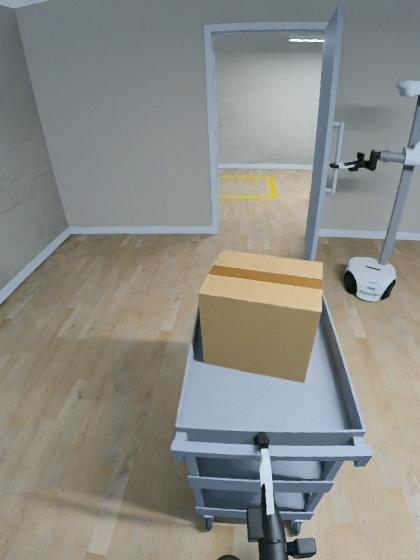

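Emit:
move(blocking=false, r1={"base":{"strafe_m":0.06}}, cameras=[])

Emit:
wait(seconds=3, cameras=[])

Emit:
move(blocking=false, r1={"base":{"translate_m":0.4,"strafe_m":-0.05}}, cameras=[])

Emit:
wait(seconds=4, cameras=["r1_head_camera"])

Scene clock: 505.30 s.
move: r1 moving
r1.base_odometry: x=-4.246 y=-1.605 heading=+0.821
r1.turned_by_wheels: -0.001
r1.turned_by_imu: -0.002
r1.base_tilt: forward=-1.6 right=+1.3
r1.lidar_m: 0.37 2.84 2.21 2.15 2.31 2.57 2.51 2.72 2.60 2.58 2.75 0.42
r1.base_status: strafe_m moving
r1.joint_positions: lift_m=+0.644 arm_m=+0.000 wrist_yaw_rad=-0.004 wrist_pitch_rad=-0.016 wrist_roll_rad=+1.570 gripper_m=-0.034
r1.joint_status: not commanded
r1.measured_speeds: translate_m=+0.000 strafe_m=+0.127 rotate_rad=-0.012 lift_m=+0.000 arm_m=+0.000 wrist_yaw_rad=-0.067 wrist_pitch_rad=+0.000 wrist_roll_rad=+0.000
r1.motor_effort: lift_m=+12(12) arm_m=-4(4) wheel_0=-13(13) wheel_1=+5(9) wheel_2=+0(4)
r1.servo_current: wrist_yaw_rad=26(72) wrist_pitch_rad=98(98) wrist_roll_rad=46(52) gripper_m=52(52)
r1.hand_pose: x=+0.4589 y=-0.0885 z=+0.8265 quat_wxyz=(+0.707, +0.707, -0.007, +0.004) (m; r1's base frame)
r1.wrist_depth_mm: - - - 224 222 1808 - / - - - 224 223 - - / - 439 430 224 224 - - / - 452 442 226 224 - - / - 469 462 226 224 - - / - 488 179 183 225 - - / - 153 500 178 154 1708 -
r2.base_odometry: x=-3.480 y=+0.057 heading=-1.927
r2.turned_by_wheels: +0.000
r2.turned_by_imu: +0.001
r2.base_tilt: forward=-0.7 right=+0.1
r2.lidar_m: 0.40 0.51 1.44 1.51 3.09 1.75 1.51 1.48 1.16 0.99 0.82 0.53
r2.base_status: not commanded
r2.joint_positions: lift_m=+0.850 arm_m=+0.000 wrist_yaw_rad=+0.475 wrist_pitch_rad=+0.001 wrist_roll_rad=+0.000 gripper_m=-0.029
r2.joint_status: not commanded
r2.measured_speeds: all 0
r2.motor_effort: lift_m=+20(20) arm_m=-4(4) wheel_0=+9(9) wheel_1=-5(5) wheel_2=+17(17)
r2.servo_current: wrist_yaw_rad=111(117) wrist_pitch_rad=39(46) wrist_roll_rad=46(59) gripper_m=104(104)
r2.hand_pose: x=+0.4674 y=+0.0541 z=+1.0277 quat_wxyz=(+0.972, +0.000, +0.001, +0.235) (m; r2's base frame)
r2.wrist_depth_mm: - - - 164 219 200 187 / - - - 164 220 200 189 / - - - 170 220 202 189 / - - - 170 222 203 190 / - - - 166 224 206 - / - - 185 167 216 206 192 / - - - - 224 201 193
pictures: none
No camera images: "cameras" was empty.

Scene clock: 506.00 s.
earlier move: r1 done
r1.base_odometry: x=-4.264 y=-1.588 heading=+0.821
r1.turned_by_wheels: +0.000
r1.turned_by_imu: +0.000
r1.base_tilt: forward=-1.6 right=+1.3
r1.lidar_m: 0.40 2.80 2.18 2.12 2.24 2.57 2.53 2.71 2.66 2.60 2.77 0.40
r1.base_status: done
r1.joint_positions: lift_m=+0.644 arm_m=+0.000 wrist_yaw_rad=-0.007 wrist_pitch_rad=-0.016 wrist_roll_rad=+1.570 gripper_m=-0.034
r1.joint_status: not commanded
r1.measured_speeds: all 0
r1.motor_effort: lift_m=+12(12) arm_m=+3(4) wheel_0=-6(13) wheel_1=-1(9) wheel_2=-1(4)
r1.servo_current: wrist_yaw_rad=65(72) wrist_pitch_rad=91(98) wrist_roll_rad=52(59) gripper_m=52(65)
r1.hand_pose: x=+0.4586 y=-0.0895 z=+0.8265 quat_wxyz=(+0.707, +0.707, -0.008, +0.003) (m; r1's base frame)
r1.wrist_depth_mm: - - - 216 213 1921 - / - - - 217 216 - - / - 430 424 220 219 - - / - 445 442 221 221 - - / - 473 466 224 223 - - / - - 181 182 226 - - / - 153 - 179 156 1708 -
r2.base_odometry: x=-3.480 y=+0.057 heading=-1.927
r2.turned_by_wheels: +0.000
r2.turned_by_imu: +0.000
r2.base_tilt: forward=-0.7 right=+0.0
r2.lidar_m: 0.40 0.48 1.42 1.50 3.09 1.78 1.51 1.50 1.16 0.99 0.82 0.55
r2.base_status: not commanded
r2.joint_positions: lift_m=+0.850 arm_m=+0.000 wrist_yaw_rad=+0.475 wrist_pitch_rad=+0.001 wrist_roll_rad=+0.000 gripper_m=-0.029
r2.joint_status: not commanded
r2.measured_speeds: all 0
r2.on_its_own: wrist_yaw_rad is at rest, and its servo_current (117 mA) is outside its rest range (0 to 104 mA)
r2.motor_effort: lift_m=+20(20) arm_m=-4(4) wheel_0=+8(9) wheel_1=-5(5) wheel_2=+17(17)
r2.servo_current: wrist_yaw_rad=117(137) wrist_pitch_rad=39(46) wrist_roll_rad=39(59) gripper_m=98(104)
r2.hand_pose: x=+0.4674 y=+0.0541 z=+1.0277 quat_wxyz=(+0.972, +0.000, +0.001, +0.235) (m; r2's base frame)
r2.wrist_depth_mm: - - - 164 218 200 187 / - - - 164 220 201 189 / - - - 170 221 202 190 / - - - 170 223 203 190 / - - - 166 224 205 - / - - 184 167 216 206 193 / - - - - 224 201 193
wait: 0.70 of 3 s (r1 has come to rest)
pictures: none
No camera images: "cameras" was empty.

Scene clock: 506.50 s.
move: r1 moving
r1.base_odometry: x=-4.240 y=-1.568 heading=+0.821
r1.turned_by_wheels: +0.001
r1.turned_by_imu: +0.001
r1.base_tilt: forward=-1.7 right=+1.3
r1.lidar_m: 0.41 2.81 2.20 2.10 2.24 2.58 2.54 2.75 2.64 2.60 2.77 0.39
r1.base_status: translate_m moving; strafe_m moving
r1.joint_positions: lift_m=+0.644 arm_m=+0.000 wrist_yaw_rad=-0.003 wrist_pitch_rad=-0.016 wrist_roll_rad=+1.570 gripper_m=-0.034
r1.joint_status: not commanded
r1.measured_speeds: translate_m=+0.122 strafe_m=-0.016 rotate_rad=-0.001 lift_m=+0.000 arm_m=+0.000 wrist_yaw_rad=+0.004 wrist_pitch_rad=+0.000 wrist_roll_rad=+0.000
r1.motor_effort: lift_m=+12(12) arm_m=+2(3) wheel_0=+11(13) wheel_1=+7(7) wheel_2=-13(17)
r1.servo_current: wrist_yaw_rad=46(72) wrist_pitch_rad=85(91) wrist_roll_rad=52(59) gripper_m=52(59)
r1.hand_pose: x=+0.4590 y=-0.0882 z=+0.8265 quat_wxyz=(+0.707, +0.707, -0.007, +0.005) (m; r1's base frame)
r1.wrist_depth_mm: - - - 206 206 1921 - / - - 436 211 210 - - / - 427 424 213 213 - - / - 452 439 218 216 - - / - 477 459 223 221 - - / - - 179 189 224 - - / - 149 - 178 155 1661 -
r2.base_odometry: x=-3.480 y=+0.057 heading=-1.927
r2.turned_by_wheels: +0.000
r2.turned_by_imu: +0.000
r2.base_tilt: forward=-0.6 right=+0.1
r2.lidar_m: 0.40 0.51 1.40 1.54 3.09 1.78 1.50 1.48 1.15 0.98 0.83 0.52
r2.base_status: not commanded
r2.joint_positions: lift_m=+0.850 arm_m=+0.000 wrist_yaw_rad=+0.475 wrist_pitch_rad=+0.001 wrist_roll_rad=+0.000 gripper_m=-0.029
r2.joint_status: not commanded
r2.measured_speeds: all 0
r2.motor_effort: lift_m=+20(20) arm_m=-4(4) wheel_0=+9(9) wheel_1=-5(5) wheel_2=+16(17)
r2.servo_current: wrist_yaw_rad=111(130) wrist_pitch_rad=39(39) wrist_roll_rad=59(59) gripper_m=104(111)
r2.hand_pose: x=+0.4674 y=+0.0541 z=+1.0277 quat_wxyz=(+0.972, +0.000, +0.001, +0.235) (m; r2's base frame)
r2.wrist_depth_mm: - - - 164 218 200 186 / - - - 164 220 201 189 / - - - 169 221 202 190 / - - - 170 223 203 191 / - - - 166 224 204 - / - - 184 167 217 206 193 / - - - - 224 201 193
pictures: none
No camera images: "cameras" was empty.

Scene clock: 508.83 s.
earlier move: r1 done
r1.base_odometry: x=-3.955 y=-1.329 heading=+0.822
r1.turned_by_wheels: +0.000
r1.turned_by_imu: +0.003
r1.base_tilt: forward=-1.6 right=+1.2
r1.lidar_m: 0.39 0.41 2.18 2.14 2.28 2.99 2.90 3.16 2.63 2.59 2.76 0.43
r1.base_status: done
r1.joint_positions: lift_m=+0.644 arm_m=+0.000 wrist_yaw_rad=+0.004 wrist_pitch_rad=-0.016 wrist_roll_rad=+1.570 gripper_m=-0.034
r1.joint_status: not commanded
r1.measured_speeds: all 0
r1.motor_effort: lift_m=+12(12) arm_m=+0(3) wheel_0=+6(18) wheel_1=+3(8) wheel_2=+4(17)
r1.servo_current: wrist_yaw_rad=65(72) wrist_pitch_rad=91(98) wrist_roll_rad=59(65) gripper_m=52(59)
r1.hand_pose: x=+0.4596 y=-0.0862 z=+0.8265 quat_wxyz=(+0.707, +0.707, -0.004, +0.007) (m; r1's base frame)
r1.wrist_depth_mm: - - - 213 213 1921 - / - - - 216 215 - - / - 430 427 220 217 - - / - 445 442 220 220 - - / - 469 462 224 223 - - / - - 181 189 224 - - / - 154 180 177 156 1708 -
r2.base_odometry: x=-3.480 y=+0.057 heading=-1.927
r2.turned_by_wheels: +0.000
r2.turned_by_imu: +0.000
r2.base_tilt: forward=-0.7 right=+0.0
r2.lidar_m: 0.40 0.50 1.11 1.57 3.09 1.78 1.51 1.51 1.16 0.99 0.81 0.52
r2.base_status: not commanded
r2.joint_positions: lift_m=+0.850 arm_m=+0.000 wrist_yaw_rad=+0.475 wrist_pitch_rad=+0.001 wrist_roll_rad=+0.000 gripper_m=-0.029
r2.joint_status: not commanded
r2.measured_speeds: all 0
r2.on_its_own: wrist_yaw_rad is at rest, and its servo_current (117 mA) is outside its rest range (0 to 104 mA)
r2.motor_effort: lift_m=+20(20) arm_m=-4(4) wheel_0=+9(9) wheel_1=-5(5) wheel_2=+16(17)
r2.servo_current: wrist_yaw_rad=117(130) wrist_pitch_rad=33(52) wrist_roll_rad=39(59) gripper_m=104(111)
r2.hand_pose: x=+0.4674 y=+0.0541 z=+1.0277 quat_wxyz=(+0.972, +0.000, +0.001, +0.235) (m; r2's base frame)
r2.wrist_depth_mm: - - - 164 218 200 187 / - - - 165 220 200 189 / - - - 170 221 202 189 / 1138 - - 170 223 203 191 / 1078 - - 166 224 205 - / - - 184 167 216 206 192 / - - - - 224 200 193
wait: 2.33 of 4 s (r1 has come to rest)
pictures: r1_head_camera
Images, in order (width x height): r1_head_camera 420x560.

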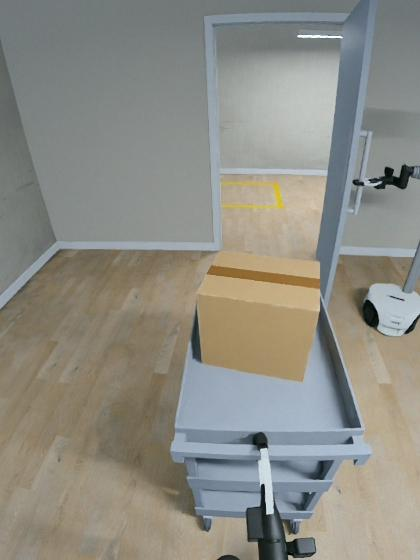

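Emit:
move(blocking=false, r1={"base":{"strafe_m":0.12}}, cameras=[])

Emit:
wait(seconds=3, cameras=[])

Emit:
move(blocking=false, r1={"base":{"translate_m":0.35,"strafe_m":-0.08}}, cameras=[])

Emit:
wait(seconds=4, cameras=["r1_head_camera"])

Scene clock: 524.83 s.
move: r1 moving
r1.base_odometry: x=-3.981 y=-1.305 heading=+0.821
r1.turned_by_wheels: -0.001
r1.turned_by_imu: -0.002
r1.base_tilt: forward=-1.6 right=+1.3
r1.lidar_m: 0.39 2.79 2.16 2.11 2.23 2.93 2.92 3.16 2.67 2.62 2.80 0.43
r1.base_status: strafe_m moving
r1.joint_positions: lift_m=+0.644 arm_m=+0.000 wrist_yaw_rad=-0.002 wrist_pitch_rad=-0.016 wrist_roll_rad=+1.570 gripper_m=-0.034
r1.joint_status: not commanded
r1.measured_speeds: translate_m=+0.001 strafe_m=+0.138 rotate_rad=-0.009 lift_m=+0.000 arm_m=+0.000 wrist_yaw_rad=-0.079 wrist_pitch_rad=+0.000 wrist_roll_rad=+0.000
r1.motor_effort: lift_m=+12(12) arm_m=-4(4) wheel_0=-17(17) wheel_1=+6(10) wheel_2=+1(3)
r1.servo_current: wrist_yaw_rad=52(65) wrist_pitch_rad=98(98) wrist_roll_rad=39(65) gripper_m=52(59)
r1.hand_pose: x=+0.4591 y=-0.0881 z=+0.8265 quat_wxyz=(+0.707, +0.707, -0.007, +0.005) (m; r1's base frame)
r1.wrist_depth_mm: - - - 225 224 1808 - / - - - 225 224 778 - / - 439 433 226 225 - - / - 449 442 226 225 - - / - 469 455 227 226 - - / - 488 179 182 225 798 - / - 153 500 146 155 1708 -
r2.base_odometry: x=-3.480 y=+0.057 heading=-1.927
r2.turned_by_wheels: +0.000
r2.turned_by_imu: +0.002
r2.base_tilt: forward=-0.7 right=+0.0
r2.lidar_m: 0.40 0.48 1.13 1.63 3.08 1.77 1.50 1.50 1.17 0.99 0.79 0.52
r2.base_status: not commanded
r2.joint_positions: lift_m=+0.850 arm_m=+0.000 wrist_yaw_rad=+0.475 wrist_pitch_rad=+0.001 wrist_roll_rad=+0.000 gripper_m=-0.029
r2.joint_status: not commanded
r2.measured_speeds: all 0
r2.motor_effort: lift_m=+20(20) arm_m=-3(4) wheel_0=+8(9) wheel_1=-5(5) wheel_2=+16(17)
r2.servo_current: wrist_yaw_rad=117(124) wrist_pitch_rad=39(46) wrist_roll_rad=46(59) gripper_m=104(111)
r2.hand_pose: x=+0.4674 y=+0.0541 z=+1.0277 quat_wxyz=(+0.972, +0.000, +0.001, +0.235) (m; r2's base frame)
r2.wrist_depth_mm: - - - 163 217 200 187 / - - - 164 219 201 189 / - - - 170 220 202 190 / 1138 - - 170 223 203 190 / 1060 - - 166 224 205 - / - - 184 166 216 206 193 / - - - - 223 201 193
pictures: none
No camera images: "cameras" was empty.

Scene clock: 525.93 s.
earlier move: r1 done
r1.base_odometry: x=-4.042 y=-1.248 heading=+0.821
r1.turned_by_wheels: +0.000
r1.turned_by_imu: -0.001
r1.base_tilt: forward=-1.6 right=+1.3
r1.lidar_m: 0.40 2.68 2.07 2.02 2.16 2.96 2.91 3.13 2.76 2.70 2.89 0.41
r1.base_status: done
r1.joint_positions: lift_m=+0.644 arm_m=+0.000 wrist_yaw_rad=-0.005 wrist_pitch_rad=-0.016 wrist_roll_rad=+1.570 gripper_m=-0.034
r1.joint_status: not commanded
r1.measured_speeds: all 0
r1.motor_effort: lift_m=+12(12) arm_m=+0(4) wheel_0=-7(19) wheel_1=+0(10) wheel_2=+0(7)
r1.servo_current: wrist_yaw_rad=52(72) wrist_pitch_rad=85(98) wrist_roll_rad=52(65) gripper_m=52(59)
r1.hand_pose: x=+0.4588 y=-0.0888 z=+0.8265 quat_wxyz=(+0.707, +0.707, -0.008, +0.004) (m; r1's base frame)
r1.wrist_depth_mm: - - - 204 204 - - / - 424 407 209 208 - - / - 427 427 213 212 - - / - 455 442 219 217 - - / - 492 477 224 223 820 - / - - 180 183 225 - - / - 153 - 182 155 1708 1366
r2.base_odometry: x=-3.480 y=+0.057 heading=-1.927
r2.turned_by_wheels: +0.000
r2.turned_by_imu: +0.000
r2.base_tilt: forward=-0.7 right=+0.0
r2.lidar_m: 0.39 0.45 1.18 2.05 3.08 1.76 1.50 1.51 1.16 0.99 0.83 0.53
r2.base_status: not commanded
r2.joint_positions: lift_m=+0.850 arm_m=+0.000 wrist_yaw_rad=+0.475 wrist_pitch_rad=+0.001 wrist_roll_rad=+0.000 gripper_m=-0.029
r2.joint_status: not commanded
r2.measured_speeds: all 0
r2.on_its_own: wrist_yaw_rad is at rest, and its servo_current (117 mA) is outside its rest range (0 to 104 mA)
r2.motor_effort: lift_m=+20(20) arm_m=-3(4) wheel_0=+8(9) wheel_1=-5(5) wheel_2=+16(17)
r2.servo_current: wrist_yaw_rad=117(130) wrist_pitch_rad=46(46) wrist_roll_rad=52(59) gripper_m=104(111)
r2.hand_pose: x=+0.4674 y=+0.0541 z=+1.0277 quat_wxyz=(+0.972, +0.000, +0.001, +0.235) (m; r2's base frame)
r2.wrist_depth_mm: - - - 164 218 200 187 / - - - 164 219 200 189 / - - - 170 220 202 190 / 1182 - - 170 222 203 191 / 1078 - - 167 224 204 - / - - 183 167 217 206 192 / - - - - 224 200 193
wait: 1.10 of 3 s (r1 has come to rest)
pictures: none
No camera images: "cameras" was empty.

Scene clock: 526.43 s.
move: r1 moving
r1.base_odometry: x=-4.016 y=-1.230 heading=+0.822
r1.turned_by_wheels: +0.000
r1.turned_by_imu: +0.004
r1.base_tilt: forward=-1.6 right=+1.3
r1.lidar_m: 0.41 2.68 2.08 2.03 2.16 3.00 2.92 3.17 2.75 2.70 2.89 0.40
r1.base_status: translate_m moving; strafe_m moving
r1.joint_positions: lift_m=+0.644 arm_m=+0.000 wrist_yaw_rad=-0.004 wrist_pitch_rad=-0.016 wrist_roll_rad=+1.570 gripper_m=-0.034
r1.joint_status: not commanded
r1.measured_speeds: translate_m=+0.123 strafe_m=-0.029 rotate_rad=+0.003 lift_m=+0.000 arm_m=+0.000 wrist_yaw_rad=+0.028 wrist_pitch_rad=+0.000 wrist_roll_rad=+0.000
r1.motor_effort: lift_m=+12(12) arm_m=+4(4) wheel_0=+14(14) wheel_1=+2(7) wheel_2=-14(16)
r1.servo_current: wrist_yaw_rad=52(65) wrist_pitch_rad=91(91) wrist_roll_rad=52(59) gripper_m=52(59)
r1.hand_pose: x=+0.4589 y=-0.0886 z=+0.8265 quat_wxyz=(+0.707, +0.707, -0.007, +0.004) (m; r1's base frame)
r1.wrist_depth_mm: - - - 201 200 1921 - / - 410 404 206 204 - - / - 424 418 211 211 - - / - 452 442 216 213 - - / - 484 469 220 219 - - / - - 178 188 224 - - / - 150 - 177 156 1661 -
r2.base_odometry: x=-3.480 y=+0.057 heading=-1.927
r2.turned_by_wheels: +0.000
r2.turned_by_imu: +0.000
r2.base_tilt: forward=-0.7 right=+0.0
r2.lidar_m: 0.40 0.48 1.16 2.04 3.07 1.75 1.50 1.51 1.18 0.98 0.83 0.52
r2.base_status: not commanded
r2.joint_positions: lift_m=+0.850 arm_m=+0.000 wrist_yaw_rad=+0.475 wrist_pitch_rad=+0.001 wrist_roll_rad=+0.000 gripper_m=-0.029
r2.joint_status: not commanded
r2.measured_speeds: all 0
r2.motor_effort: lift_m=+20(20) arm_m=-4(4) wheel_0=+9(9) wheel_1=-5(5) wheel_2=+17(17)
r2.servo_current: wrist_yaw_rad=124(124) wrist_pitch_rad=33(46) wrist_roll_rad=39(52) gripper_m=104(111)
r2.hand_pose: x=+0.4674 y=+0.0541 z=+1.0277 quat_wxyz=(+0.972, +0.000, +0.001, +0.235) (m; r2's base frame)
r2.wrist_depth_mm: - - - 163 218 200 187 / - - - 164 220 200 188 / - - - 170 221 202 190 / 1138 - - 170 223 203 190 / 1078 - - 166 225 204 - / - - 185 167 216 206 193 / - 1060 - - 224 201 193
pictures: none
No camera images: "cameras" was empty.

Scene clock: 528.60 s.
earlier move: r1 done
r1.base_odometry: x=-3.746 y=-1.046 heading=+0.822
r1.turned_by_wheels: +0.001
r1.turned_by_imu: +0.004
r1.base_tilt: forward=-1.6 right=+1.3
r1.lidar_m: 0.38 0.43 2.12 2.07 2.23 3.31 3.26 3.49 2.71 2.66 1.74 0.43
r1.base_status: done
r1.joint_positions: lift_m=+0.644 arm_m=+0.000 wrist_yaw_rad=+0.005 wrist_pitch_rad=-0.016 wrist_roll_rad=+1.570 gripper_m=-0.034
r1.joint_status: not commanded
r1.measured_speeds: all 0
r1.motor_effort: lift_m=+12(12) arm_m=+3(4) wheel_0=+6(18) wheel_1=+3(9) wheel_2=+5(16)
r1.servo_current: wrist_yaw_rad=46(72) wrist_pitch_rad=85(98) wrist_roll_rad=52(65) gripper_m=46(59)
r1.hand_pose: x=+0.4597 y=-0.0859 z=+0.8265 quat_wxyz=(+0.707, +0.707, -0.004, +0.008) (m; r1's base frame)
r1.wrist_depth_mm: - - - 211 208 1921 - / - - - 213 211 - - / - 430 424 216 216 - - / - 455 442 218 218 - - / - 477 466 222 223 - - / - - 181 187 224 - - / - 154 - 178 155 1661 -
r2.base_odometry: x=-3.480 y=+0.057 heading=-1.927
r2.turned_by_wheels: +0.000
r2.turned_by_imu: +0.000
r2.base_tilt: forward=-0.7 right=+0.1
r2.lidar_m: 0.39 0.51 0.99 4.82 3.08 1.77 1.51 1.50 1.17 0.99 0.83 0.51
r2.base_status: not commanded
r2.joint_positions: lift_m=+0.850 arm_m=+0.000 wrist_yaw_rad=+0.475 wrist_pitch_rad=+0.001 wrist_roll_rad=+0.000 gripper_m=-0.029
r2.joint_status: not commanded
r2.measured_speeds: all 0
r2.on_its_own: wrist_yaw_rad is at rest, and its servo_current (117 mA) is outside its rest range (0 to 104 mA)
r2.motor_effort: lift_m=+20(20) arm_m=-4(4) wheel_0=+9(9) wheel_1=-4(5) wheel_2=+17(17)
r2.servo_current: wrist_yaw_rad=117(130) wrist_pitch_rad=39(46) wrist_roll_rad=39(59) gripper_m=104(111)
r2.hand_pose: x=+0.4674 y=+0.0541 z=+1.0277 quat_wxyz=(+0.972, +0.000, +0.001, +0.235) (m; r2's base frame)
r2.wrist_depth_mm: - - - 164 218 200 187 / - - - 164 220 200 189 / - - - 170 221 202 190 / - 1042 - 170 222 202 191 / 931 976 1138 165 224 205 - / - 759 181 167 216 206 192 / 1308 - - - 224 201 193
wait: 2.17 of 4 s (r1 has come to rest)
pictures: r1_head_camera
Images, in order (width x height): r1_head_camera 420x560.

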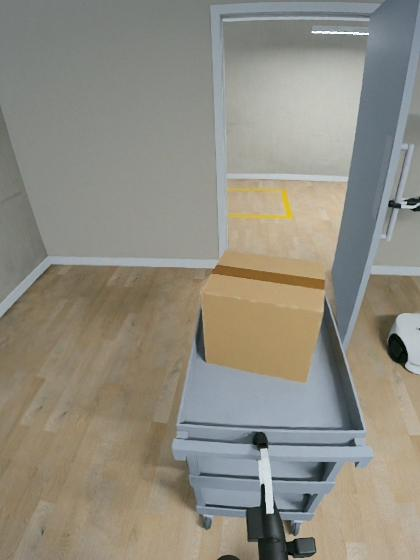

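Emit:
move(blocking=false, r1={"base":{"translate_m":-0.42,"strafe_m":0.26}}, cameras=[])

Emit:
wait(seconds=4, cameras=["r1_head_camera"])

Scene clock: 540.50 s.
move: r1 moving
r1.base_odometry: x=-3.780 y=-1.055 heading=+0.822
r1.turned_by_wheels: +0.000
r1.turned_by_imu: -0.001
r1.base_tilt: forward=-1.5 right=+1.3
r1.lidar_m: 0.39 0.46 2.10 2.05 2.23 3.28 3.23 3.47 2.72 2.67 1.75 0.44
r1.base_status: translate_m moving; strafe_m moving
r1.joint_positions: lift_m=+0.644 arm_m=+0.000 wrist_yaw_rad=+0.003 wrist_pitch_rad=-0.017 wrist_roll_rad=+1.570 gripper_m=-0.034
r1.joint_status: not commanded
r1.measured_speeds: translate_m=-0.117 strafe_m=+0.072 rotate_rad=+0.005 lift_m=+0.000 arm_m=+0.000 wrist_yaw_rad=-0.022 wrist_pitch_rad=+0.000 wrist_roll_rad=+0.000
r1.motor_effort: lift_m=+12(12) arm_m=-4(4) wheel_0=-12(12) wheel_1=+2(3) wheel_2=+9(17)
r1.servo_current: wrist_yaw_rad=65(65) wrist_pitch_rad=85(91) wrist_roll_rad=65(65) gripper_m=52(59)
r1.hand_pose: x=+0.4596 y=-0.0866 z=+0.8265 quat_wxyz=(+0.707, +0.707, -0.005, +0.007) (m; r1's base frame)
r1.wrist_depth_mm: - - - 212 211 1921 - / - - - 213 214 - - / - 430 424 218 217 - - / - 452 442 222 220 - - / - 477 466 225 224 - - / - - 180 183 224 - - / - 158 - 178 154 1708 -
r2.base_odometry: x=-3.480 y=+0.057 heading=-1.927
r2.turned_by_wheels: +0.000
r2.turned_by_imu: +0.002
r2.base_tilt: forward=-0.6 right=+0.0
r2.lidar_m: 0.41 0.49 1.00 4.80 3.09 1.79 1.50 1.50 1.16 0.99 0.82 0.53
r2.base_status: not commanded
r2.joint_positions: lift_m=+0.850 arm_m=+0.000 wrist_yaw_rad=+0.475 wrist_pitch_rad=+0.001 wrist_roll_rad=+0.000 gripper_m=-0.029
r2.joint_status: not commanded
r2.measured_speeds: all 0
r2.motor_effort: lift_m=+20(20) arm_m=-4(4) wheel_0=+9(9) wheel_1=-4(5) wheel_2=+17(17)
r2.servo_current: wrist_yaw_rad=111(124) wrist_pitch_rad=39(46) wrist_roll_rad=39(52) gripper_m=104(111)
r2.hand_pose: x=+0.4674 y=+0.0541 z=+1.0277 quat_wxyz=(+0.972, +0.000, +0.001, +0.235) (m; r2's base frame)
r2.wrist_depth_mm: - - - 164 218 200 187 / - - - 164 220 200 189 / - - - 170 220 202 190 / - 1078 - 170 222 204 191 / 904 1008 - 166 224 204 - / - 768 181 167 216 206 193 / 1281 - 1098 - 224 202 193
pictures: none
No camera images: "cameras" was empty.

Scene clock: 543.00 s.
earlier move: r1 done
r1.base_odometry: x=-4.222 y=-1.177 heading=+0.823
r1.turned_by_wheels: +0.001
r1.turned_by_imu: +0.002
r1.base_tilt: forward=-1.6 right=+1.3
r1.lidar_m: 0.43 2.46 1.91 1.86 1.99 2.87 2.82 3.08 2.91 2.86 2.45 0.37
r1.base_status: done
r1.joint_positions: lift_m=+0.644 arm_m=+0.000 wrist_yaw_rad=+0.004 wrist_pitch_rad=-0.017 wrist_roll_rad=+1.570 gripper_m=-0.034
r1.joint_status: not commanded
r1.measured_speeds: all 0
r1.motor_effort: lift_m=+12(12) arm_m=-4(4) wheel_0=+3(20) wheel_1=+2(5) wheel_2=+4(17)
r1.servo_current: wrist_yaw_rad=78(78) wrist_pitch_rad=85(98) wrist_roll_rad=26(65) gripper_m=52(59)
r1.hand_pose: x=+0.4596 y=-0.0863 z=+0.8265 quat_wxyz=(+0.707, +0.707, -0.004, +0.007) (m; r1's base frame)
r1.wrist_depth_mm: - 402 125 177 176 - - / - 394 382 187 185 - - / - 427 415 196 195 - - / - 469 452 204 204 - - / - - 500 217 216 - - / - - 180 198 227 1983 - / - 154 - 180 148 1618 1336
r2.base_odometry: x=-3.480 y=+0.057 heading=-1.927
r2.turned_by_wheels: +0.000
r2.turned_by_imu: +0.000
r2.base_tilt: forward=-0.6 right=+0.0
r2.lidar_m: 0.38 0.51 1.35 2.33 3.11 1.78 1.50 1.52 1.18 0.98 0.82 0.53
r2.base_status: not commanded
r2.joint_positions: lift_m=+0.850 arm_m=+0.000 wrist_yaw_rad=+0.475 wrist_pitch_rad=+0.001 wrist_roll_rad=+0.000 gripper_m=-0.029
r2.joint_status: not commanded
r2.measured_speeds: all 0
r2.on_its_own: wrist_yaw_rad is at rest, and its servo_current (111 mA) is outside its rest range (0 to 104 mA)
r2.motor_effort: lift_m=+20(21) arm_m=-4(4) wheel_0=+9(9) wheel_1=-5(5) wheel_2=+17(17)
r2.servo_current: wrist_yaw_rad=111(130) wrist_pitch_rad=46(46) wrist_roll_rad=39(65) gripper_m=111(111)
r2.hand_pose: x=+0.4674 y=+0.0541 z=+1.0277 quat_wxyz=(+0.972, +0.000, +0.001, +0.235) (m; r2's base frame)
r2.wrist_depth_mm: - - - 163 218 200 187 / - - - 164 220 202 189 / - - - 169 221 202 190 / 1308 - - 170 222 203 191 / 1205 - - 166 224 205 - / - - 184 167 216 205 193 / - 1205 - - 224 202 193
wait: 2.50 of 4 s (r1 has come to rest)
pictures: r1_head_camera
Images, in order (width x height): r1_head_camera 420x560.

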